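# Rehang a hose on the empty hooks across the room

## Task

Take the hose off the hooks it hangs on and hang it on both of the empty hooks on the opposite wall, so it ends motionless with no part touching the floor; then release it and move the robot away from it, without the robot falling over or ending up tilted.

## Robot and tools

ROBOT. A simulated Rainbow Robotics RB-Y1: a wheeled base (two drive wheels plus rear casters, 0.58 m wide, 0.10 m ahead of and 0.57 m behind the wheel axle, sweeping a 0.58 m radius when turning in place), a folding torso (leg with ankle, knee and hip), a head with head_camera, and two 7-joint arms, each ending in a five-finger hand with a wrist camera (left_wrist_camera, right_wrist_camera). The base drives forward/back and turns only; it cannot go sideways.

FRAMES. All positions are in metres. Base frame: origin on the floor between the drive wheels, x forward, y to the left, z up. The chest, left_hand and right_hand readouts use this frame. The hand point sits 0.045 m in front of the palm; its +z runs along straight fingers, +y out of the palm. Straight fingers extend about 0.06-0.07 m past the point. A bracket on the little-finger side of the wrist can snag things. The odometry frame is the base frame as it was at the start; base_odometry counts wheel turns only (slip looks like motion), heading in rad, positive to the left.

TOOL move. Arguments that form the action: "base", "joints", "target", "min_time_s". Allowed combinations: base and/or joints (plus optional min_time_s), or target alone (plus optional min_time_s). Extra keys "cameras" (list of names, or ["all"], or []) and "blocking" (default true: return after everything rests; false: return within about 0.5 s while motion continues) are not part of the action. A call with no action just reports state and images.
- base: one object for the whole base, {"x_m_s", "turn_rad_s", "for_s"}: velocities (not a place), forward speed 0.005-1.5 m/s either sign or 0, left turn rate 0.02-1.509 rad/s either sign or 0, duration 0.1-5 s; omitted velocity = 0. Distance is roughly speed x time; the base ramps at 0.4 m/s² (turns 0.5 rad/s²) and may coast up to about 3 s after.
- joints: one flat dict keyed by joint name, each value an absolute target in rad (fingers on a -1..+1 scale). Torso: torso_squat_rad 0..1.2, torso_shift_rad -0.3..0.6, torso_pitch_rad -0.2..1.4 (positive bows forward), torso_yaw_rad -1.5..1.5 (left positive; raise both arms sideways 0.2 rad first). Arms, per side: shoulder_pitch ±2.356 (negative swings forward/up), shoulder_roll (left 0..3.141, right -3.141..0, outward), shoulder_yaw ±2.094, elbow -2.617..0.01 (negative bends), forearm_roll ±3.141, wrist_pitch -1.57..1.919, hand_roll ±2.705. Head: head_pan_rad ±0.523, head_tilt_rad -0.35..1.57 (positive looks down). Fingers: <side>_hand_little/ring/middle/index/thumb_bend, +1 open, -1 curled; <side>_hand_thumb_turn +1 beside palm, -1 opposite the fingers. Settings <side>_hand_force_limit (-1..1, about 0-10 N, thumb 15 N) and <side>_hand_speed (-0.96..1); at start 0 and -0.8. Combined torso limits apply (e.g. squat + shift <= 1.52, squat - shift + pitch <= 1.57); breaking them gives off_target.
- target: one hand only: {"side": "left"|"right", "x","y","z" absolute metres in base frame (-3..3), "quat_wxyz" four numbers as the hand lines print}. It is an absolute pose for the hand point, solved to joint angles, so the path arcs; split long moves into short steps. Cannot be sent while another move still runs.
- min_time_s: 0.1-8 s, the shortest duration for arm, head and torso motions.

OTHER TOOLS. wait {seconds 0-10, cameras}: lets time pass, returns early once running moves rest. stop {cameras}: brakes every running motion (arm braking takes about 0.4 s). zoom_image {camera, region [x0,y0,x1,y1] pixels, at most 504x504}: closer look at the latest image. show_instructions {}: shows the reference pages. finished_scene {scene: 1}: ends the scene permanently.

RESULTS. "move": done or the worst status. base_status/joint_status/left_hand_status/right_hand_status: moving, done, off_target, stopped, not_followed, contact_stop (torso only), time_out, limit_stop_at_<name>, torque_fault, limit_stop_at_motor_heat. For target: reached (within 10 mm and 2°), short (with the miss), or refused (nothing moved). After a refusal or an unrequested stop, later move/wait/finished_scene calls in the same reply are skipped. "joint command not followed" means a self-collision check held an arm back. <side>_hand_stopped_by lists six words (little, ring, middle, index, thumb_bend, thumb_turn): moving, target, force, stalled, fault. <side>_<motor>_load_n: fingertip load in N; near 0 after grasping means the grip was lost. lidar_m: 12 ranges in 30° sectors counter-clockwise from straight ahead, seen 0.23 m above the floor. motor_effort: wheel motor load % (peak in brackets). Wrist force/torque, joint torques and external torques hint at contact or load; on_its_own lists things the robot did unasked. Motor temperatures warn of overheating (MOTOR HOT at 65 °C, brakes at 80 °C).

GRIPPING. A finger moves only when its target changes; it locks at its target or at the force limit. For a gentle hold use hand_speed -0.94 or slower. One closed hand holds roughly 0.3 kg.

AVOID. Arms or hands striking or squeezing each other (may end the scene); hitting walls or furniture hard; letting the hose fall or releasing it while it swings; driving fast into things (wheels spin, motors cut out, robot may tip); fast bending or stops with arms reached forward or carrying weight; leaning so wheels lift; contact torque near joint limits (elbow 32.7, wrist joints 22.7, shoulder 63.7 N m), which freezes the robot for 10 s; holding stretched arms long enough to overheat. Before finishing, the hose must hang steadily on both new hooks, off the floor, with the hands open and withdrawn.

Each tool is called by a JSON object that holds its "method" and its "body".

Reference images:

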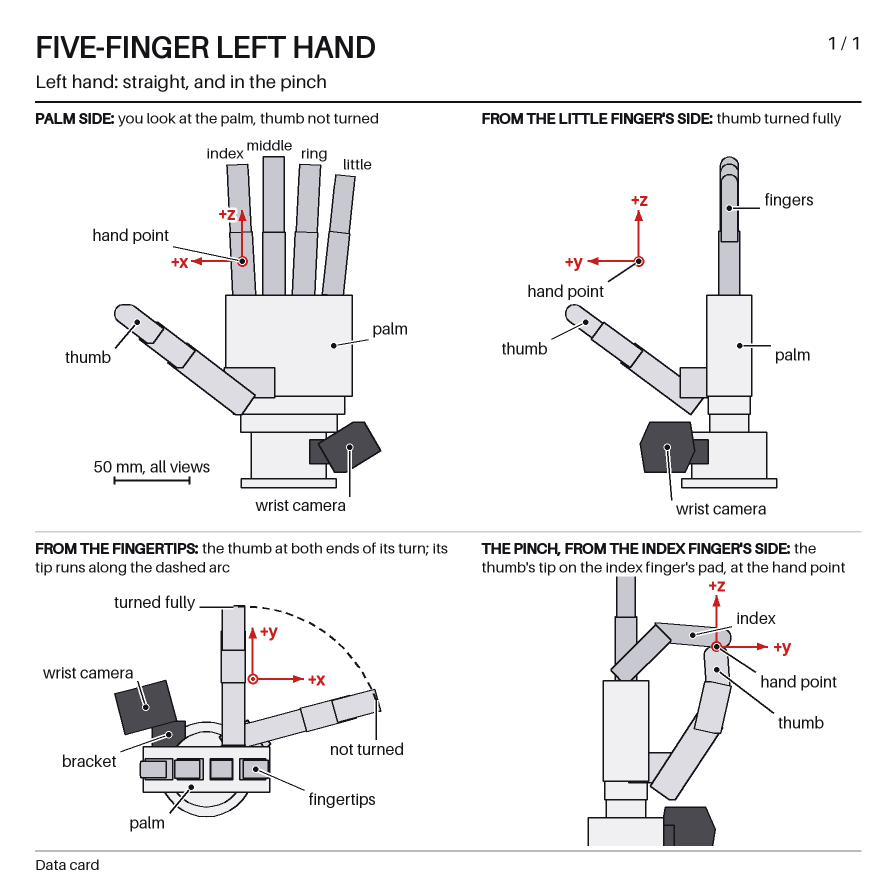

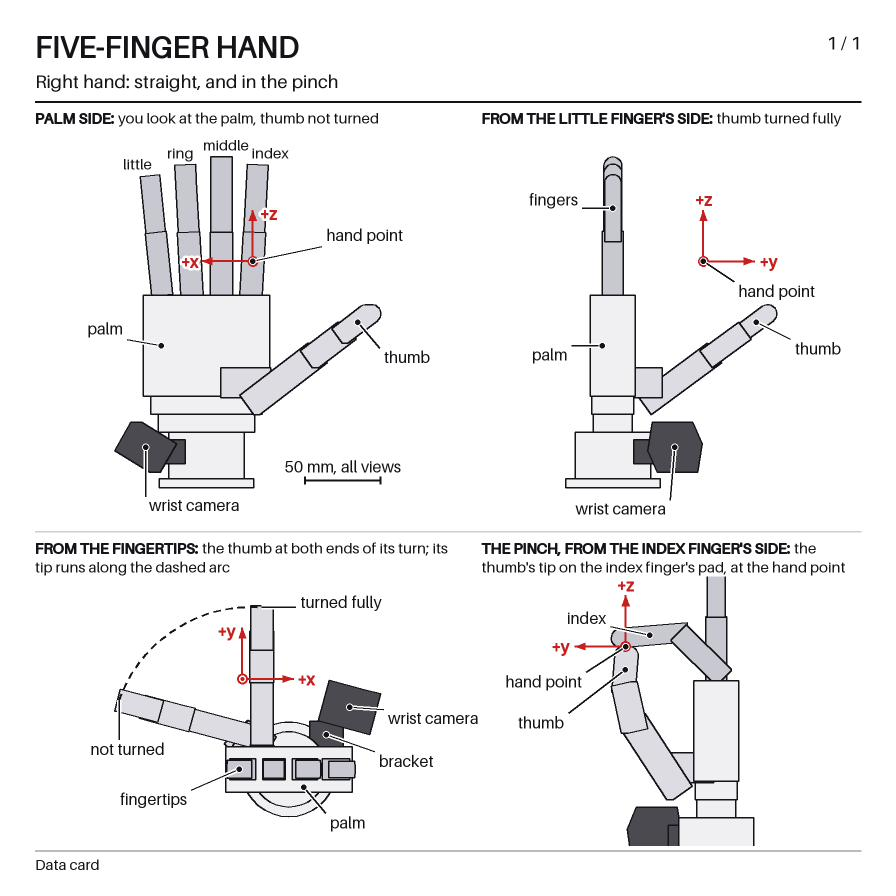

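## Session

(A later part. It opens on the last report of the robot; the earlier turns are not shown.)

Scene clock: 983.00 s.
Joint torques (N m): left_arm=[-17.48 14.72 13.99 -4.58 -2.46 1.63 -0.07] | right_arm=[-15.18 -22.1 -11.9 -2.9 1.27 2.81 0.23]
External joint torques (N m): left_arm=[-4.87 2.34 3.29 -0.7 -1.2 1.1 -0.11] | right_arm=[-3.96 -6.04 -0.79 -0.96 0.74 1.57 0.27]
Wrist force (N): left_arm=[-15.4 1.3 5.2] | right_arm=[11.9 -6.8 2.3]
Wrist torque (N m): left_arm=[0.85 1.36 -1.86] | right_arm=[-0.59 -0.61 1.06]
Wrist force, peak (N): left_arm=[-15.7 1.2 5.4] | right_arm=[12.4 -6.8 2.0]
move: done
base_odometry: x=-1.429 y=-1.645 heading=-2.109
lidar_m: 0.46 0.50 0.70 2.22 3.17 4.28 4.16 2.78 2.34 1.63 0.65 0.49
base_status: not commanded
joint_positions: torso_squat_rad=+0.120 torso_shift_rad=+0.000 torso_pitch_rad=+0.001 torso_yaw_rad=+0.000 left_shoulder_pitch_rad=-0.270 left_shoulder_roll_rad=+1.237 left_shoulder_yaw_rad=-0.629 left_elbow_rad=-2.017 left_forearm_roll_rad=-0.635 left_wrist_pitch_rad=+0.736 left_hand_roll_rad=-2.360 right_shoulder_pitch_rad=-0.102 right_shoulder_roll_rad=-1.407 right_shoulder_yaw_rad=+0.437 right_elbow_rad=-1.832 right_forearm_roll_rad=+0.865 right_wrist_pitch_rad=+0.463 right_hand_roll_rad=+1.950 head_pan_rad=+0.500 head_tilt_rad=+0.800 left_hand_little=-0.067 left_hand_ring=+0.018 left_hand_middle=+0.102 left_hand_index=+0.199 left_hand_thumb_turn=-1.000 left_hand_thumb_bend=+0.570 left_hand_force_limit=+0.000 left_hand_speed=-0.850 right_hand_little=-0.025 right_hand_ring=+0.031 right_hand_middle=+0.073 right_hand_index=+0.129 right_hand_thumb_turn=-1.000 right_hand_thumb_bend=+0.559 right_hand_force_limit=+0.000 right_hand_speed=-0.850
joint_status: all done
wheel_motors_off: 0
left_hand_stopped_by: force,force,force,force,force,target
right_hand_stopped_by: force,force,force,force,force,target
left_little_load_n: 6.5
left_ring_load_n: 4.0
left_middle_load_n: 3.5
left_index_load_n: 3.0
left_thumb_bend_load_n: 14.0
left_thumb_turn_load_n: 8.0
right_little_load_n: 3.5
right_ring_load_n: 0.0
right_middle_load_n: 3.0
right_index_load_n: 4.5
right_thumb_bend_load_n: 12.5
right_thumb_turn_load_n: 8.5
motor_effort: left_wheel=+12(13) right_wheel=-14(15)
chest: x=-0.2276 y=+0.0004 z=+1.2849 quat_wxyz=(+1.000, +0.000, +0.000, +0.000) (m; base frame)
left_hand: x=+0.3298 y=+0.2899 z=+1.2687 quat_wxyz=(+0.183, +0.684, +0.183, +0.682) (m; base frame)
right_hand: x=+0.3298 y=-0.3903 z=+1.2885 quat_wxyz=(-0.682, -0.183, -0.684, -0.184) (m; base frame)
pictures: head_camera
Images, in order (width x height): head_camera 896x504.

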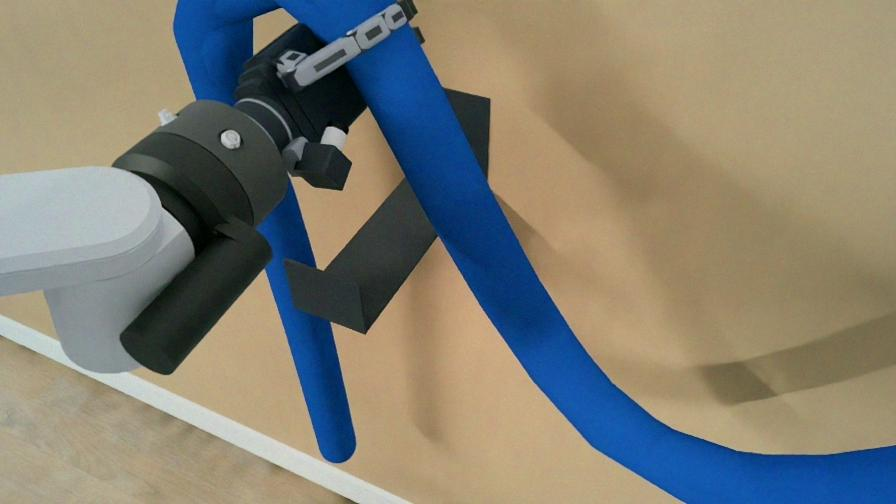

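{"method": "move", "body": {"target": {"side": "right", "x": 0.33, "y": -0.38, "z": 1.29, "quat_wxyz": [0.683, 0.183, 0.683, 0.183]}, "min_time_s": 1}}

{"method": "move", "body": {"target": {"side": "left", "x": 0.33, "y": 0.27, "z": 1.28, "quat_wxyz": [0.183, 0.683, 0.183, 0.683]}, "min_time_s": 1}}

{"method": "move", "body": {"base": {"x_m_s": -0.1, "for_s": 1.5}, "cameras": ["head_camera"]}}

{"method": "move", "body": {"joints": {"head_pan_rad": -0.5}, "cameras": ["head_camera"]}}

Scene clock: 1008.03 s.
Joint torques (N m): left_arm=[-16.7 14.47 14.46 -4.66 -2.09 1.68 -0.4] | right_arm=[-15.07 -21.61 -11.13 -3.03 1.11 2.47 0.29]
External joint torques (N m): left_arm=[-4.09 2.1 3.76 -0.78 -0.84 1.16 -0.44] | right_arm=[-3.77 -5.81 -0.06 -1.04 0.51 1.3 0.33]
Wrist force (N): left_arm=[-15.5 1.1 5.2] | right_arm=[11.7 -6.4 2.2]
Wrist torque (N m): left_arm=[0.82 1.38 -1.86] | right_arm=[-0.54 -0.58 1.05]
Wrist force, peak (N): left_arm=[-15.7 1.3 5.3] | right_arm=[12.6 -6.9 2.3]
move: done
base_odometry: x=-1.429 y=-1.645 heading=-2.109
lidar_m: 0.46 0.49 0.71 2.21 3.16 4.26 4.15 2.79 2.33 1.62 0.65 0.48
base_status: not commanded
joint_positions: torso_squat_rad=+0.120 torso_shift_rad=+0.000 torso_pitch_rad=+0.001 torso_yaw_rad=+0.000 left_shoulder_pitch_rad=-0.270 left_shoulder_roll_rad=+1.237 left_shoulder_yaw_rad=-0.629 left_elbow_rad=-2.017 left_forearm_roll_rad=-0.635 left_wrist_pitch_rad=+0.736 left_hand_roll_rad=-2.360 right_shoulder_pitch_rad=-0.121 right_shoulder_roll_rad=-1.407 right_shoulder_yaw_rad=+0.463 right_elbow_rad=-1.858 right_forearm_roll_rad=+0.828 right_wrist_pitch_rad=+0.492 right_hand_roll_rad=+1.991 head_pan_rad=+0.500 head_tilt_rad=+0.800 left_hand_little=-0.067 left_hand_ring=+0.018 left_hand_middle=+0.102 left_hand_index=+0.199 left_hand_thumb_turn=-1.000 left_hand_thumb_bend=+0.570 left_hand_force_limit=+0.000 left_hand_speed=-0.850 right_hand_little=-0.025 right_hand_ring=+0.031 right_hand_middle=+0.073 right_hand_index=+0.129 right_hand_thumb_turn=-1.000 right_hand_thumb_bend=+0.559 right_hand_force_limit=+0.000 right_hand_speed=-0.850
joint_status: all done
wheel_motors_off: 0
left_hand_stopped_by: force,force,force,force,force,target
right_hand_stopped_by: force,force,force,force,force,target
left_little_load_n: 6.5
left_ring_load_n: 4.0
left_middle_load_n: 3.5
left_index_load_n: 3.5
left_thumb_bend_load_n: 14.0
left_thumb_turn_load_n: 7.5
right_little_load_n: 3.5
right_ring_load_n: 0.0
right_middle_load_n: 3.0
right_index_load_n: 4.5
right_thumb_bend_load_n: 12.5
right_thumb_turn_load_n: 8.5
motor_effort: left_wheel=+12(12) right_wheel=-14(15)
chest: x=-0.2276 y=+0.0004 z=+1.2849 quat_wxyz=(+1.000, +0.000, +0.000, +0.000) (m; base frame)
left_hand: x=+0.3298 y=+0.2899 z=+1.2687 quat_wxyz=(+0.183, +0.684, +0.183, +0.682) (m; base frame)
right_hand: x=+0.3297 y=-0.3804 z=+1.2884 quat_wxyz=(-0.682, -0.183, -0.684, -0.184) (m; base frame)
right_hand_status: reached (checked arc, planned for 1.0 s): 2 mm and 0.2 deg off.
pictures: none

Scene clock: 1009.37 s.
Joint torques (N m): left_arm=[-17.16 10.98 11.2 -4.88 -2.42 1.08 -0.27] | right_arm=[-15.04 -21.93 -11.76 -3.31 1.01 2.57 0.43]
External joint torques (N m): left_arm=[-4.25 -0.75 0.57 -0.94 -1.04 0.71 -0.31] | right_arm=[-3.74 -6.13 -0.69 -1.32 0.41 1.4 0.47]
Wrist force (N): left_arm=[-15.4 1.1 5.3] | right_arm=[11.7 -6.6 2.3]
Wrist torque (N m): left_arm=[0.82 1.35 -1.84] | right_arm=[-0.55 -0.59 1.06]
Wrist force, peak (N): left_arm=[-15.7 1.0 5.6] | right_arm=[12.7 -6.9 2.1]
move: done
base_odometry: x=-1.429 y=-1.645 heading=-2.109
lidar_m: 0.47 0.49 0.71 2.23 3.16 4.26 4.15 2.78 2.32 1.63 0.64 0.49
base_status: not commanded
joint_positions: torso_squat_rad=+0.120 torso_shift_rad=+0.000 torso_pitch_rad=+0.001 torso_yaw_rad=+0.000 left_shoulder_pitch_rad=-0.322 left_shoulder_roll_rad=+1.221 left_shoulder_yaw_rad=-0.655 left_elbow_rad=-2.066 left_forearm_roll_rad=-0.566 left_wrist_pitch_rad=+0.802 left_hand_roll_rad=-2.440 right_shoulder_pitch_rad=-0.121 right_shoulder_roll_rad=-1.407 right_shoulder_yaw_rad=+0.463 right_elbow_rad=-1.858 right_forearm_roll_rad=+0.828 right_wrist_pitch_rad=+0.492 right_hand_roll_rad=+1.991 head_pan_rad=+0.500 head_tilt_rad=+0.800 left_hand_little=-0.067 left_hand_ring=+0.018 left_hand_middle=+0.102 left_hand_index=+0.199 left_hand_thumb_turn=-1.000 left_hand_thumb_bend=+0.570 left_hand_force_limit=+0.000 left_hand_speed=-0.850 right_hand_little=-0.025 right_hand_ring=+0.031 right_hand_middle=+0.073 right_hand_index=+0.129 right_hand_thumb_turn=-1.000 right_hand_thumb_bend=+0.559 right_hand_force_limit=+0.000 right_hand_speed=-0.850
joint_status: all done
wheel_motors_off: 0
left_hand_stopped_by: force,force,force,force,force,target
right_hand_stopped_by: force,force,force,force,force,target
left_little_load_n: 6.5
left_ring_load_n: 3.5
left_middle_load_n: 3.5
left_index_load_n: 3.0
left_thumb_bend_load_n: 14.0
left_thumb_turn_load_n: 8.0
right_little_load_n: 3.5
right_ring_load_n: 0.5
right_middle_load_n: 3.0
right_index_load_n: 4.5
right_thumb_bend_load_n: 12.0
right_thumb_turn_load_n: 8.5
motor_effort: left_wheel=+12(12) right_wheel=-14(15)
chest: x=-0.2276 y=+0.0004 z=+1.2849 quat_wxyz=(+1.000, +0.000, +0.000, +0.000) (m; base frame)
left_hand: x=+0.3299 y=+0.2703 z=+1.2791 quat_wxyz=(+0.183, +0.684, +0.183, +0.683) (m; base frame)
left_hand_status: reached (checked arc, planned for 1.0 s): 1 mm and 0.1 deg off.
right_hand: x=+0.3297 y=-0.3804 z=+1.2884 quat_wxyz=(-0.682, -0.183, -0.684, -0.184) (m; base frame)
pictures: none

Scene clock: 1011.47 s.
Joint torques (N m): left_arm=[-16.38 10.44 11.54 -4.09 -2.34 1.3 0.02] | right_arm=[-14.16 -21.95 -12.04 -2.77 1.36 2.53 0.47]
External joint torques (N m): left_arm=[-3.47 -1.29 0.9 -0.15 -0.97 0.93 -0.02] | right_arm=[-2.85 -6.15 -0.97 -0.78 0.76 1.36 0.51]
Wrist force (N): left_arm=[-15.4 1.0 5.2] | right_arm=[11.4 -6.9 2.4]
Wrist torque (N m): left_arm=[0.85 1.37 -1.85] | right_arm=[-0.61 -0.52 1.04]
Wrist force, peak (N): left_arm=[-15.9 0.9 5.8] | right_arm=[12.5 -7.0 2.9]
move: done
base_odometry: x=-1.352 y=-1.516 heading=-2.108
lidar_m: 0.61 0.64 0.93 2.91 3.11 4.10 4.01 2.76 2.25 2.10 0.86 0.64
base_status: done (sent for 1.5 of 1.5 s)
joint_positions: torso_squat_rad=+0.120 torso_shift_rad=+0.000 torso_pitch_rad=+0.000 torso_yaw_rad=+0.000 left_shoulder_pitch_rad=-0.322 left_shoulder_roll_rad=+1.221 left_shoulder_yaw_rad=-0.655 left_elbow_rad=-2.066 left_forearm_roll_rad=-0.566 left_wrist_pitch_rad=+0.802 left_hand_roll_rad=-2.440 right_shoulder_pitch_rad=-0.121 right_shoulder_roll_rad=-1.407 right_shoulder_yaw_rad=+0.463 right_elbow_rad=-1.858 right_forearm_roll_rad=+0.828 right_wrist_pitch_rad=+0.492 right_hand_roll_rad=+1.991 head_pan_rad=+0.500 head_tilt_rad=+0.800 left_hand_little=-0.067 left_hand_ring=+0.018 left_hand_middle=+0.102 left_hand_index=+0.199 left_hand_thumb_turn=-1.000 left_hand_thumb_bend=+0.570 left_hand_force_limit=+0.000 left_hand_speed=-0.850 right_hand_little=-0.025 right_hand_ring=+0.031 right_hand_middle=+0.073 right_hand_index=+0.129 right_hand_thumb_turn=-1.000 right_hand_thumb_bend=+0.559 right_hand_force_limit=+0.000 right_hand_speed=-0.850
joint_status: not commanded
wheel_motors_off: 0
left_hand_stopped_by: force,force,force,force,force,target
right_hand_stopped_by: force,force,force,force,force,target
left_little_load_n: 6.5
left_ring_load_n: 4.0
left_middle_load_n: 4.0
left_index_load_n: 3.5
left_thumb_bend_load_n: 14.0
left_thumb_turn_load_n: 8.0
right_little_load_n: 3.5
right_ring_load_n: 0.5
right_middle_load_n: 3.0
right_index_load_n: 4.5
right_thumb_bend_load_n: 12.5
right_thumb_turn_load_n: 8.5
motor_effort: left_wheel=-2(18) right_wheel=-14(29)
chest: x=-0.2278 y=+0.0004 z=+1.2849 quat_wxyz=(+1.000, +0.000, +0.000, +0.000) (m; base frame)
left_hand: x=+0.3297 y=+0.2702 z=+1.2793 quat_wxyz=(+0.183, +0.683, +0.183, +0.683) (m; base frame)
right_hand: x=+0.3295 y=-0.3803 z=+1.2886 quat_wxyz=(-0.682, -0.183, -0.684, -0.184) (m; base frame)
pictures: head_camera
Images, in order (width x height): head_camera 896x504.

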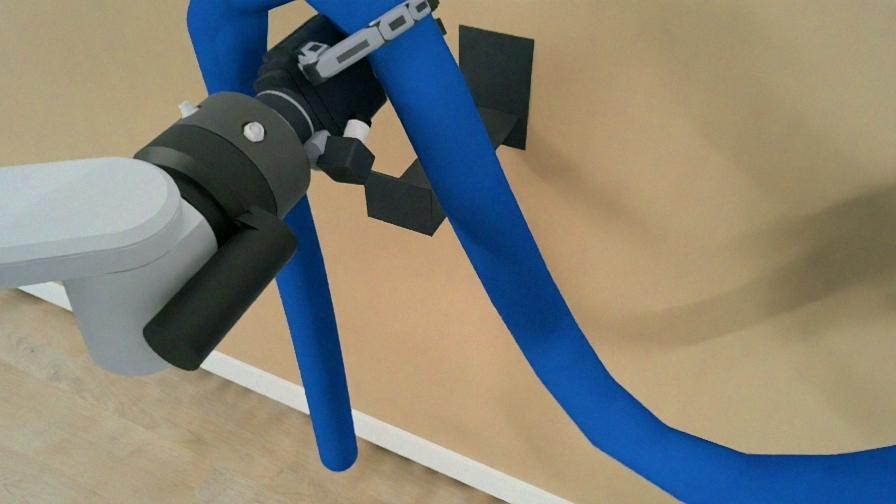

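Scene clock: 1012.80 s.
Joint torques (N m): left_arm=[-16.55 11.14 11.68 -4.4 -2.57 1.18 -0.22] | right_arm=[-14.36 -21.87 -12.41 -2.83 1.27 2.35 0.34]
External joint torques (N m): left_arm=[-3.64 -0.59 1.05 -0.46 -1.19 0.81 -0.26] | right_arm=[-3.05 -6.06 -1.35 -0.84 0.67 1.18 0.38]
Wrist force (N): left_arm=[-15.3 1.1 5.3] | right_arm=[11.9 -6.8 2.0]
Wrist torque (N m): left_arm=[0.85 1.35 -1.82] | right_arm=[-0.58 -0.59 1.06]
Wrist force, peak (N): left_arm=[-15.6 1.1 5.2] | right_arm=[12.7 -6.5 2.3]
move: done
base_odometry: x=-1.352 y=-1.516 heading=-2.108
lidar_m: 0.62 0.65 0.93 2.90 3.11 4.11 4.00 2.77 2.26 2.11 0.84 0.64
base_status: not commanded
joint_positions: torso_squat_rad=+0.120 torso_shift_rad=+0.000 torso_pitch_rad=+0.000 torso_yaw_rad=+0.000 left_shoulder_pitch_rad=-0.322 left_shoulder_roll_rad=+1.221 left_shoulder_yaw_rad=-0.655 left_elbow_rad=-2.066 left_forearm_roll_rad=-0.566 left_wrist_pitch_rad=+0.802 left_hand_roll_rad=-2.440 right_shoulder_pitch_rad=-0.121 right_shoulder_roll_rad=-1.407 right_shoulder_yaw_rad=+0.463 right_elbow_rad=-1.858 right_forearm_roll_rad=+0.828 right_wrist_pitch_rad=+0.492 right_hand_roll_rad=+1.991 head_pan_rad=-0.500 head_tilt_rad=+0.800 left_hand_little=-0.067 left_hand_ring=+0.018 left_hand_middle=+0.102 left_hand_index=+0.199 left_hand_thumb_turn=-1.000 left_hand_thumb_bend=+0.570 left_hand_force_limit=+0.000 left_hand_speed=-0.850 right_hand_little=-0.025 right_hand_ring=+0.031 right_hand_middle=+0.073 right_hand_index=+0.129 right_hand_thumb_turn=-1.000 right_hand_thumb_bend=+0.559 right_hand_force_limit=+0.000 right_hand_speed=-0.850
joint_status: all done
wheel_motors_off: 0
left_hand_stopped_by: force,force,force,force,force,target
right_hand_stopped_by: force,force,force,force,force,target
left_little_load_n: 6.5
left_ring_load_n: 4.0
left_middle_load_n: 3.5
left_index_load_n: 3.5
left_thumb_bend_load_n: 14.0
left_thumb_turn_load_n: 8.0
right_little_load_n: 3.5
right_ring_load_n: 0.5
right_middle_load_n: 3.0
right_index_load_n: 4.5
right_thumb_bend_load_n: 12.5
right_thumb_turn_load_n: 8.5
motor_effort: left_wheel=-2(2) right_wheel=-14(14)
chest: x=-0.2278 y=+0.0004 z=+1.2849 quat_wxyz=(+1.000, +0.000, +0.000, +0.000) (m; base frame)
left_hand: x=+0.3298 y=+0.2702 z=+1.2793 quat_wxyz=(+0.183, +0.683, +0.183, +0.683) (m; base frame)
right_hand: x=+0.3295 y=-0.3803 z=+1.2886 quat_wxyz=(-0.682, -0.183, -0.684, -0.184) (m; base frame)
pictures: head_camera
Images, in order (width x height): head_camera 896x504.

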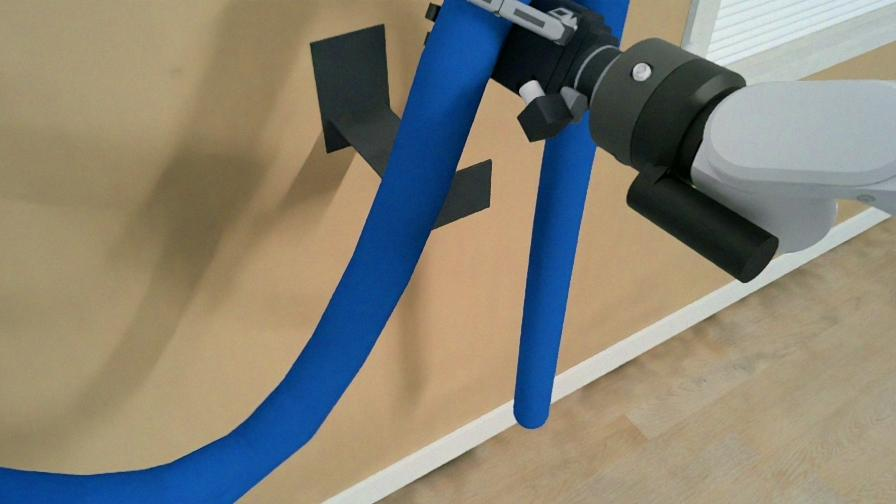

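{"method": "move", "body": {"base": {"x_m_s": -0.3, "for_s": 3.5}, "joints": {"head_pan_rad": 0.0, "head_tilt_rad": 0.5}}}

{"method": "move", "body": {"base": {"turn_rad_s": 0.4, "for_s": 3.93}, "cameras": ["head_camera"]}}

{"method": "move", "body": {"base": {"turn_rad_s": 0.4, "for_s": 3.93}, "cameras": ["head_camera"]}}

Scene clock: 1068.57 s.
Joint torques (N m): left_arm=[-15.97 11.08 11.95 -4.13 -2.69 0.9 -0.3] | right_arm=[-13.77 -21.9 -12.32 -2.57 1.2 2.44 0.34]
External joint torques (N m): left_arm=[-3.05 -0.65 1.32 -0.18 -1.32 0.54 -0.34] | right_arm=[-2.47 -6.1 -1.25 -0.58 0.6 1.27 0.38]
Wrist force (N): left_arm=[-15.5 1.0 5.3] | right_arm=[11.8 -6.6 2.3]
Wrist torque (N m): left_arm=[0.80 1.39 -1.84] | right_arm=[-0.55 -0.61 1.04]
Wrist force, peak (N): left_arm=[-15.6 1.0 6.0] | right_arm=[12.7 -6.9 2.3]
move: done
base_odometry: x=-0.815 y=-0.614 heading=-2.107
lidar_m: 1.66 1.74 2.50 2.83 3.25 3.05 2.97 3.11 2.04 1.98 2.27 1.71
base_status: done (sent for 3.5 of 3.5 s)
joint_positions: torso_squat_rad=+0.120 torso_shift_rad=+0.000 torso_pitch_rad=+0.000 torso_yaw_rad=+0.000 left_shoulder_pitch_rad=-0.322 left_shoulder_roll_rad=+1.221 left_shoulder_yaw_rad=-0.655 left_elbow_rad=-2.066 left_forearm_roll_rad=-0.566 left_wrist_pitch_rad=+0.802 left_hand_roll_rad=-2.440 right_shoulder_pitch_rad=-0.122 right_shoulder_roll_rad=-1.407 right_shoulder_yaw_rad=+0.463 right_elbow_rad=-1.858 right_forearm_roll_rad=+0.828 right_wrist_pitch_rad=+0.492 right_hand_roll_rad=+1.991 head_pan_rad=+0.000 head_tilt_rad=+0.500 left_hand_little=-0.067 left_hand_ring=+0.018 left_hand_middle=+0.102 left_hand_index=+0.199 left_hand_thumb_turn=-1.000 left_hand_thumb_bend=+0.570 left_hand_force_limit=+0.000 left_hand_speed=-0.850 right_hand_little=-0.025 right_hand_ring=+0.031 right_hand_middle=+0.073 right_hand_index=+0.129 right_hand_thumb_turn=-1.000 right_hand_thumb_bend=+0.559 right_hand_force_limit=+0.000 right_hand_speed=-0.850
joint_status: all done
wheel_motors_off: 0
left_hand_stopped_by: force,force,force,force,force,target
right_hand_stopped_by: force,force,force,force,force,target
left_little_load_n: 6.5
left_ring_load_n: 3.5
left_middle_load_n: 3.5
left_index_load_n: 3.0
left_thumb_bend_load_n: 14.0
left_thumb_turn_load_n: 7.5
right_little_load_n: 4.0
right_ring_load_n: 0.0
right_middle_load_n: 3.0
right_index_load_n: 4.5
right_thumb_bend_load_n: 12.5
right_thumb_turn_load_n: 8.0
motor_effort: left_wheel=+13(24) right_wheel=-15(36)
chest: x=-0.2278 y=+0.0004 z=+1.2849 quat_wxyz=(+1.000, +0.000, +0.000, +0.000) (m; base frame)
left_hand: x=+0.3298 y=+0.2702 z=+1.2793 quat_wxyz=(+0.183, +0.683, +0.183, +0.683) (m; base frame)
right_hand: x=+0.3295 y=-0.3803 z=+1.2887 quat_wxyz=(-0.682, -0.182, -0.683, -0.184) (m; base frame)
pictures: none

Scene clock: 1073.60 s.
Joint torques (N m): left_arm=[-16.01 10.65 12.61 -4.33 -2.81 0.95 -0.12] | right_arm=[-13.86 -21.27 -12.27 -2.79 1.44 2.38 0.38]
External joint torques (N m): left_arm=[-3.09 -1.08 1.98 -0.39 -1.43 0.58 -0.16] | right_arm=[-2.56 -5.46 -1.21 -0.8 0.84 1.21 0.42]
Wrist force (N): left_arm=[-15.6 1.3 5.2] | right_arm=[12.2 -6.9 2.3]
Wrist torque (N m): left_arm=[0.88 1.40 -1.86] | right_arm=[-0.62 -0.66 1.07]
Wrist force, peak (N): left_arm=[-15.7 1.4 5.6] | right_arm=[12.3 -6.9 2.6]
move: done
base_odometry: x=-0.815 y=-0.613 heading=-0.534
lidar_m: 2.85 3.26 3.04 2.96 3.12 2.03 1.97 2.28 1.72 1.67 1.76 2.49
base_status: done (sent for 3.93 of 3.93 s)
joint_positions: torso_squat_rad=+0.120 torso_shift_rad=+0.000 torso_pitch_rad=+0.000 torso_yaw_rad=+0.000 left_shoulder_pitch_rad=-0.322 left_shoulder_roll_rad=+1.221 left_shoulder_yaw_rad=-0.655 left_elbow_rad=-2.066 left_forearm_roll_rad=-0.566 left_wrist_pitch_rad=+0.802 left_hand_roll_rad=-2.440 right_shoulder_pitch_rad=-0.122 right_shoulder_roll_rad=-1.407 right_shoulder_yaw_rad=+0.463 right_elbow_rad=-1.858 right_forearm_roll_rad=+0.828 right_wrist_pitch_rad=+0.492 right_hand_roll_rad=+1.991 head_pan_rad=+0.000 head_tilt_rad=+0.500 left_hand_little=-0.067 left_hand_ring=+0.018 left_hand_middle=+0.102 left_hand_index=+0.199 left_hand_thumb_turn=-1.000 left_hand_thumb_bend=+0.570 left_hand_force_limit=+0.000 left_hand_speed=-0.850 right_hand_little=-0.025 right_hand_ring=+0.031 right_hand_middle=+0.073 right_hand_index=+0.129 right_hand_thumb_turn=-1.000 right_hand_thumb_bend=+0.559 right_hand_force_limit=+0.000 right_hand_speed=-0.850
joint_status: not commanded
wheel_motors_off: 0
left_hand_stopped_by: force,force,force,force,force,target
right_hand_stopped_by: force,force,force,force,force,target
left_little_load_n: 6.5
left_ring_load_n: 3.5
left_middle_load_n: 3.5
left_index_load_n: 3.0
left_thumb_bend_load_n: 14.0
left_thumb_turn_load_n: 8.0
right_little_load_n: 3.5
right_ring_load_n: 0.5
right_middle_load_n: 3.0
right_index_load_n: 4.0
right_thumb_bend_load_n: 12.5
right_thumb_turn_load_n: 8.5
motor_effort: left_wheel=+5(28) right_wheel=+10(35)
chest: x=-0.2278 y=+0.0004 z=+1.2849 quat_wxyz=(+1.000, +0.000, +0.000, +0.000) (m; base frame)
left_hand: x=+0.3298 y=+0.2701 z=+1.2793 quat_wxyz=(+0.183, +0.683, +0.183, +0.683) (m; base frame)
right_hand: x=+0.3295 y=-0.3804 z=+1.2886 quat_wxyz=(-0.682, -0.183, -0.683, -0.184) (m; base frame)
pictures: head_camera
Images, in order (width x height): head_camera 896x504.

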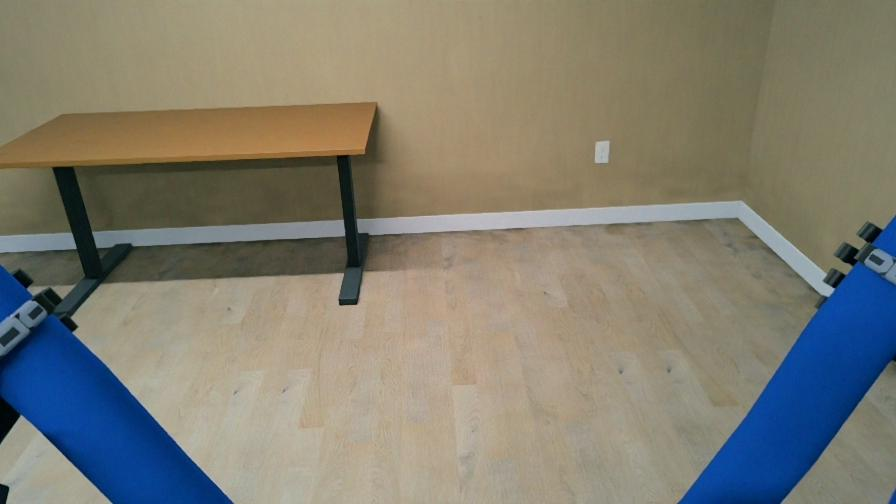

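Scene clock: 1078.67 s.
Joint torques (N m): left_arm=[-16.87 10.58 12.16 -4.4 -2.66 0.87 -0.33] | right_arm=[-13.98 -21.17 -12.29 -2.94 1.13 2.4 0.31]
External joint torques (N m): left_arm=[-3.96 -1.15 1.52 -0.46 -1.28 0.51 -0.37] | right_arm=[-2.67 -5.37 -1.23 -0.95 0.53 1.23 0.35]
Wrist force (N): left_arm=[-15.4 1.2 5.1] | right_arm=[11.9 -6.7 1.9]
Wrist torque (N m): left_arm=[0.84 1.38 -1.85] | right_arm=[-0.55 -0.63 1.05]
Wrist force, peak (N): left_arm=[-15.7 1.5 5.4] | right_arm=[12.6 -6.8 2.2]
move: done
base_odometry: x=-0.815 y=-0.613 heading=+1.039
lidar_m: 2.96 3.12 2.02 1.97 2.26 1.72 1.67 1.75 2.49 2.85 3.27 3.03
base_status: done (sent for 3.93 of 3.93 s)
joint_positions: torso_squat_rad=+0.120 torso_shift_rad=+0.000 torso_pitch_rad=+0.000 torso_yaw_rad=+0.000 left_shoulder_pitch_rad=-0.322 left_shoulder_roll_rad=+1.221 left_shoulder_yaw_rad=-0.655 left_elbow_rad=-2.066 left_forearm_roll_rad=-0.566 left_wrist_pitch_rad=+0.802 left_hand_roll_rad=-2.440 right_shoulder_pitch_rad=-0.122 right_shoulder_roll_rad=-1.407 right_shoulder_yaw_rad=+0.463 right_elbow_rad=-1.858 right_forearm_roll_rad=+0.828 right_wrist_pitch_rad=+0.492 right_hand_roll_rad=+1.991 head_pan_rad=+0.000 head_tilt_rad=+0.500 left_hand_little=-0.067 left_hand_ring=+0.018 left_hand_middle=+0.102 left_hand_index=+0.199 left_hand_thumb_turn=-1.000 left_hand_thumb_bend=+0.570 left_hand_force_limit=+0.000 left_hand_speed=-0.850 right_hand_little=-0.025 right_hand_ring=+0.031 right_hand_middle=+0.073 right_hand_index=+0.129 right_hand_thumb_turn=-1.000 right_hand_thumb_bend=+0.559 right_hand_force_limit=+0.000 right_hand_speed=-0.850
joint_status: not commanded
wheel_motors_off: 0
left_hand_stopped_by: force,force,force,force,force,target
right_hand_stopped_by: force,force,force,force,force,target
left_little_load_n: 6.5
left_ring_load_n: 4.0
left_middle_load_n: 3.5
left_index_load_n: 3.0
left_thumb_bend_load_n: 14.0
left_thumb_turn_load_n: 8.0
right_little_load_n: 3.5
right_ring_load_n: 0.5
right_middle_load_n: 3.0
right_index_load_n: 4.5
right_thumb_bend_load_n: 12.5
right_thumb_turn_load_n: 8.0
motor_effort: left_wheel=+4(12) right_wheel=+12(27)
chest: x=-0.2278 y=+0.0004 z=+1.2849 quat_wxyz=(+1.000, +0.000, +0.000, +0.000) (m; base frame)
left_hand: x=+0.3298 y=+0.2701 z=+1.2793 quat_wxyz=(+0.183, +0.683, +0.183, +0.683) (m; base frame)
right_hand: x=+0.3296 y=-0.3803 z=+1.2886 quat_wxyz=(-0.682, -0.183, -0.683, -0.184) (m; base frame)
pictures: head_camera
Images, in order (width x height): head_camera 896x504.

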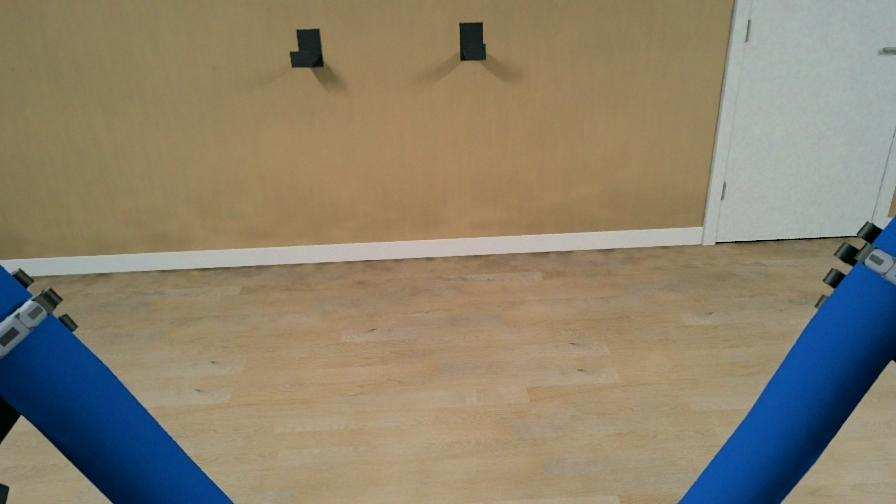

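{"method": "move", "body": {"base": {"x_m_s":0.3,"for_s":5}, "cameras": ["head_camera"]}}

Scene clock: 1125.83 s.
Joint torques (N m): left_arm=[-15.86 10.73 12.4 -4.09 -2.63 1.16 -0.16] | right_arm=[-13.98 -21.74 -12.26 -2.78 1.24 2.21 0.32]
External joint torques (N m): left_arm=[-2.95 -1 1.77 -0.14 -1.25 0.79 -0.2] | right_arm=[-2.67 -5.93 -1.2 -0.79 0.64 1.04 0.36]
Wrist force (N): left_arm=[-15.4 1.2 5.0] | right_arm=[12.0 -6.6 2.3]
Wrist torque (N m): left_arm=[0.88 1.35 -1.85] | right_arm=[-0.53 -0.65 1.06]
Wrist force, peak (N): left_arm=[-15.9 1.0 5.9] | right_arm=[12.5 -7.2 2.3]
move: done
base_odometry: x=-0.056 y=+0.680 heading=+1.040
lidar_m: 1.47 1.55 2.20 1.90 1.99 3.24 3.16 3.33 3.11 2.92 2.00 1.51
base_status: done (sent for 5 of 5 s)
joint_positions: torso_squat_rad=+0.120 torso_shift_rad=+0.000 torso_pitch_rad=+0.001 torso_yaw_rad=+0.000 left_shoulder_pitch_rad=-0.322 left_shoulder_roll_rad=+1.221 left_shoulder_yaw_rad=-0.655 left_elbow_rad=-2.066 left_forearm_roll_rad=-0.566 left_wrist_pitch_rad=+0.802 left_hand_roll_rad=-2.440 right_shoulder_pitch_rad=-0.122 right_shoulder_roll_rad=-1.407 right_shoulder_yaw_rad=+0.463 right_elbow_rad=-1.858 right_forearm_roll_rad=+0.828 right_wrist_pitch_rad=+0.492 right_hand_roll_rad=+1.991 head_pan_rad=+0.000 head_tilt_rad=+0.500 left_hand_little=-0.067 left_hand_ring=+0.018 left_hand_middle=+0.102 left_hand_index=+0.199 left_hand_thumb_turn=-1.000 left_hand_thumb_bend=+0.570 left_hand_force_limit=+0.000 left_hand_speed=-0.850 right_hand_little=-0.025 right_hand_ring=+0.031 right_hand_middle=+0.073 right_hand_index=+0.129 right_hand_thumb_turn=-1.000 right_hand_thumb_bend=+0.559 right_hand_force_limit=+0.000 right_hand_speed=-0.850
joint_status: not commanded
wheel_motors_off: 0
left_hand_stopped_by: force,force,force,force,force,target
right_hand_stopped_by: force,force,force,force,force,target
left_little_load_n: 6.5
left_ring_load_n: 4.0
left_middle_load_n: 3.5
left_index_load_n: 3.0
left_thumb_bend_load_n: 14.0
left_thumb_turn_load_n: 8.0
right_little_load_n: 3.5
right_ring_load_n: 0.5
right_middle_load_n: 3.0
right_index_load_n: 4.5
right_thumb_bend_load_n: 12.5
right_thumb_turn_load_n: 8.5
motor_effort: left_wheel=+8(29) right_wheel=-9(34)
chest: x=-0.2276 y=+0.0004 z=+1.2849 quat_wxyz=(+1.000, +0.000, +0.000, +0.000) (m; base frame)
left_hand: x=+0.3299 y=+0.2701 z=+1.2792 quat_wxyz=(+0.183, +0.683, +0.183, +0.683) (m; base frame)
right_hand: x=+0.3297 y=-0.3803 z=+1.2885 quat_wxyz=(-0.682, -0.183, -0.684, -0.184) (m; base frame)
pictures: head_camera
Images, in order (width x height): head_camera 896x504.

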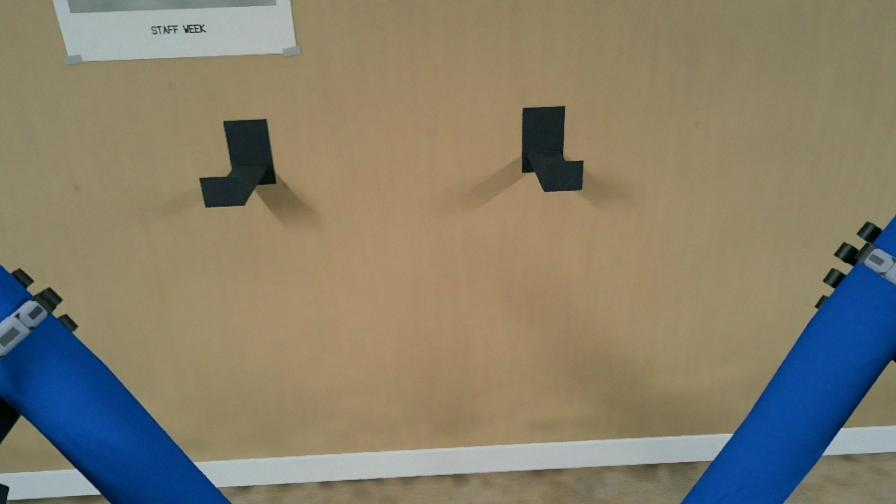

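{"method": "move", "body": {"base": {"turn_rad_s":0.1,"for_s":1.27}}}

{"method": "move", "body": {"base": {"x_m_s":0.15,"for_s":3.2}}}

{"method": "move", "body": {"base": {"turn_rad_s":-0.1,"for_s":1.72}, "cameras": ["head_camera"]}}

Scene clock: 1152.30 s.
Joint torques (N m): left_arm=[-15.76 10.48 12.19 -3.98 -2.64 1.1 -0.33] | right_arm=[-13.71 -21.56 -12.48 -2.81 1.34 2.44 0.23]
External joint torques (N m): left_arm=[-2.86 -1.25 1.56 -0.03 -1.27 0.74 -0.37] | right_arm=[-2.41 -5.76 -1.42 -0.81 0.74 1.27 0.27]
Wrist force (N): left_arm=[-15.4 1.1 5.1] | right_arm=[11.7 -7.2 2.3]
Wrist torque (N m): left_arm=[0.85 1.36 -1.84] | right_arm=[-0.64 -0.58 1.03]
Wrist force, peak (N): left_arm=[-15.7 1.3 5.3] | right_arm=[12.4 -7.2 2.2]
move: done
base_odometry: x=-0.056 y=+0.680 heading=+1.167
lidar_m: 1.46 1.62 1.92 1.90 2.10 3.17 3.16 3.48 3.10 2.92 1.81 1.47
base_status: done (sent for 1.27 of 1.27 s)
joint_positions: torso_squat_rad=+0.120 torso_shift_rad=+0.000 torso_pitch_rad=+0.001 torso_yaw_rad=+0.000 left_shoulder_pitch_rad=-0.322 left_shoulder_roll_rad=+1.221 left_shoulder_yaw_rad=-0.655 left_elbow_rad=-2.066 left_forearm_roll_rad=-0.566 left_wrist_pitch_rad=+0.802 left_hand_roll_rad=-2.440 right_shoulder_pitch_rad=-0.122 right_shoulder_roll_rad=-1.407 right_shoulder_yaw_rad=+0.463 right_elbow_rad=-1.858 right_forearm_roll_rad=+0.828 right_wrist_pitch_rad=+0.492 right_hand_roll_rad=+1.991 head_pan_rad=+0.000 head_tilt_rad=+0.500 left_hand_little=-0.067 left_hand_ring=+0.018 left_hand_middle=+0.102 left_hand_index=+0.199 left_hand_thumb_turn=-1.000 left_hand_thumb_bend=+0.570 left_hand_force_limit=+0.000 left_hand_speed=-0.850 right_hand_little=-0.025 right_hand_ring=+0.031 right_hand_middle=+0.073 right_hand_index=+0.129 right_hand_thumb_turn=-1.000 right_hand_thumb_bend=+0.559 right_hand_force_limit=+0.000 right_hand_speed=-0.850
joint_status: not commanded
wheel_motors_off: 0
left_hand_stopped_by: force,force,force,force,force,target
right_hand_stopped_by: force,force,force,force,force,target
left_little_load_n: 6.5
left_ring_load_n: 3.5
left_middle_load_n: 3.5
left_index_load_n: 3.5
left_thumb_bend_load_n: 14.0
left_thumb_turn_load_n: 7.5
right_little_load_n: 3.5
right_ring_load_n: 0.0
right_middle_load_n: 3.0
right_index_load_n: 4.5
right_thumb_bend_load_n: 12.0
right_thumb_turn_load_n: 8.0
motor_effort: left_wheel=-11(33) right_wheel=-4(35)
chest: x=-0.2277 y=+0.0004 z=+1.2849 quat_wxyz=(+1.000, +0.000, +0.000, +0.000) (m; base frame)
left_hand: x=+0.3299 y=+0.2701 z=+1.2792 quat_wxyz=(+0.183, +0.683, +0.183, +0.683) (m; base frame)
right_hand: x=+0.3297 y=-0.3803 z=+1.2885 quat_wxyz=(-0.682, -0.183, -0.684, -0.184) (m; base frame)
pictures: none

Scene clock: 1156.43 s.
Joint torques (N m): left_arm=[-15.72 10.7 12.21 -4.45 -2.72 0.92 -0.09] | right_arm=[-13.81 -20.78 -12.33 -2.78 1.35 2.4 0.33]
External joint torques (N m): left_arm=[-2.81 -1.03 1.58 -0.51 -1.34 0.56 -0.13] | right_arm=[-2.51 -4.97 -1.27 -0.78 0.75 1.23 0.37]
Wrist force (N): left_arm=[-15.3 1.1 5.1] | right_arm=[11.9 -6.6 2.0]
Wrist torque (N m): left_arm=[0.84 1.34 -1.84] | right_arm=[-0.57 -0.60 1.07]
Wrist force, peak (N): left_arm=[-15.8 0.8 5.9] | right_arm=[12.5 -7.1 2.2]
move: done
base_odometry: x=+0.133 y=+1.122 heading=+1.167
lidar_m: 0.99 1.11 1.75 1.84 2.02 3.65 3.62 4.02 3.02 2.36 1.23 1.00
base_status: done (sent for 3.2 of 3.2 s)
joint_positions: torso_squat_rad=+0.120 torso_shift_rad=+0.000 torso_pitch_rad=+0.001 torso_yaw_rad=+0.000 left_shoulder_pitch_rad=-0.322 left_shoulder_roll_rad=+1.221 left_shoulder_yaw_rad=-0.655 left_elbow_rad=-2.066 left_forearm_roll_rad=-0.566 left_wrist_pitch_rad=+0.802 left_hand_roll_rad=-2.440 right_shoulder_pitch_rad=-0.122 right_shoulder_roll_rad=-1.407 right_shoulder_yaw_rad=+0.463 right_elbow_rad=-1.858 right_forearm_roll_rad=+0.828 right_wrist_pitch_rad=+0.492 right_hand_roll_rad=+1.991 head_pan_rad=+0.000 head_tilt_rad=+0.500 left_hand_little=-0.067 left_hand_ring=+0.018 left_hand_middle=+0.102 left_hand_index=+0.199 left_hand_thumb_turn=-1.000 left_hand_thumb_bend=+0.570 left_hand_force_limit=+0.000 left_hand_speed=-0.850 right_hand_little=-0.025 right_hand_ring=+0.031 right_hand_middle=+0.073 right_hand_index=+0.129 right_hand_thumb_turn=-1.000 right_hand_thumb_bend=+0.559 right_hand_force_limit=+0.000 right_hand_speed=-0.850
joint_status: not commanded
wheel_motors_off: 0
left_hand_stopped_by: force,force,force,force,force,target
right_hand_stopped_by: force,force,force,force,force,target
left_little_load_n: 6.5
left_ring_load_n: 3.5
left_middle_load_n: 3.5
left_index_load_n: 3.5
left_thumb_bend_load_n: 14.0
left_thumb_turn_load_n: 8.0
right_little_load_n: 3.5
right_ring_load_n: 0.5
right_middle_load_n: 3.0
right_index_load_n: 4.5
right_thumb_bend_load_n: 12.5
right_thumb_turn_load_n: 8.0
motor_effort: left_wheel=+7(27) right_wheel=-9(28)
chest: x=-0.2277 y=+0.0004 z=+1.2849 quat_wxyz=(+1.000, +0.000, +0.000, +0.000) (m; base frame)
left_hand: x=+0.3298 y=+0.2701 z=+1.2792 quat_wxyz=(+0.183, +0.683, +0.183, +0.683) (m; base frame)
right_hand: x=+0.3296 y=-0.3803 z=+1.2885 quat_wxyz=(-0.682, -0.183, -0.684, -0.184) (m; base frame)
pictures: none

Scene clock: 1158.73 s.
Joint torques (N m): left_arm=[-15.72 10.59 12.13 -4.25 -2.56 1.31 -0.47] | right_arm=[-13.63 -21.39 -12.27 -2.88 1.36 2.36 0.26]
External joint torques (N m): left_arm=[-2.81 -1.14 1.5 -0.31 -1.18 0.94 -0.51] | right_arm=[-2.33 -5.58 -1.21 -0.89 0.76 1.19 0.3]
Wrist force (N): left_arm=[-15.4 1.2 5.3] | right_arm=[12.2 -7.0 2.4]
Wrist torque (N m): left_arm=[0.84 1.35 -1.83] | right_arm=[-0.60 -0.65 1.08]
Wrist force, peak (N): left_arm=[-15.8 1.1 5.0] | right_arm=[12.4 -7.3 2.1]
move: done
base_odometry: x=+0.133 y=+1.122 heading=+0.995
lidar_m: 0.99 1.04 1.41 1.83 1.89 2.59 3.63 3.76 3.38 3.01 1.42 1.04
base_status: done (sent for 1.73 of 1.73 s)
joint_positions: torso_squat_rad=+0.120 torso_shift_rad=+0.000 torso_pitch_rad=+0.001 torso_yaw_rad=+0.000 left_shoulder_pitch_rad=-0.322 left_shoulder_roll_rad=+1.221 left_shoulder_yaw_rad=-0.655 left_elbow_rad=-2.066 left_forearm_roll_rad=-0.566 left_wrist_pitch_rad=+0.802 left_hand_roll_rad=-2.440 right_shoulder_pitch_rad=-0.122 right_shoulder_roll_rad=-1.407 right_shoulder_yaw_rad=+0.463 right_elbow_rad=-1.858 right_forearm_roll_rad=+0.828 right_wrist_pitch_rad=+0.492 right_hand_roll_rad=+1.991 head_pan_rad=+0.000 head_tilt_rad=+0.500 left_hand_little=-0.067 left_hand_ring=+0.018 left_hand_middle=+0.102 left_hand_index=+0.199 left_hand_thumb_turn=-1.000 left_hand_thumb_bend=+0.570 left_hand_force_limit=+0.000 left_hand_speed=-0.850 right_hand_little=-0.025 right_hand_ring=+0.031 right_hand_middle=+0.073 right_hand_index=+0.129 right_hand_thumb_turn=-1.000 right_hand_thumb_bend=+0.559 right_hand_force_limit=+0.000 right_hand_speed=-0.850
joint_status: not commanded
wheel_motors_off: 0
left_hand_stopped_by: force,force,force,force,force,target
right_hand_stopped_by: force,force,force,force,force,target
left_little_load_n: 6.5
left_ring_load_n: 4.0
left_middle_load_n: 4.0
left_index_load_n: 3.0
left_thumb_bend_load_n: 14.0
left_thumb_turn_load_n: 8.0
right_little_load_n: 3.5
right_ring_load_n: 0.5
right_middle_load_n: 3.0
right_index_load_n: 4.5
right_thumb_bend_load_n: 12.5
right_thumb_turn_load_n: 8.0
motor_effort: left_wheel=-4(22) right_wheel=-12(29)
chest: x=-0.2277 y=+0.0004 z=+1.2849 quat_wxyz=(+1.000, +0.000, +0.000, +0.000) (m; base frame)
left_hand: x=+0.3298 y=+0.2701 z=+1.2792 quat_wxyz=(+0.183, +0.683, +0.183, +0.683) (m; base frame)
right_hand: x=+0.3296 y=-0.3803 z=+1.2886 quat_wxyz=(-0.682, -0.183, -0.684, -0.184) (m; base frame)
pictures: head_camera
Images, in order (width x height): head_camera 896x504.

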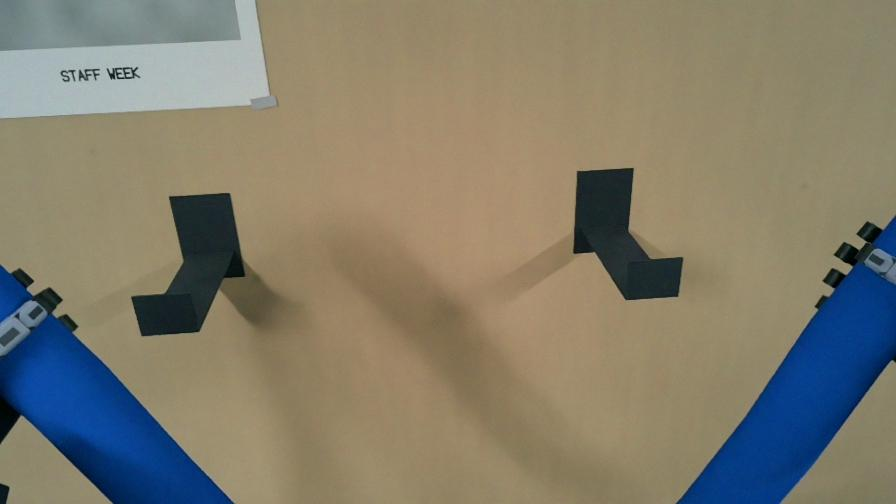

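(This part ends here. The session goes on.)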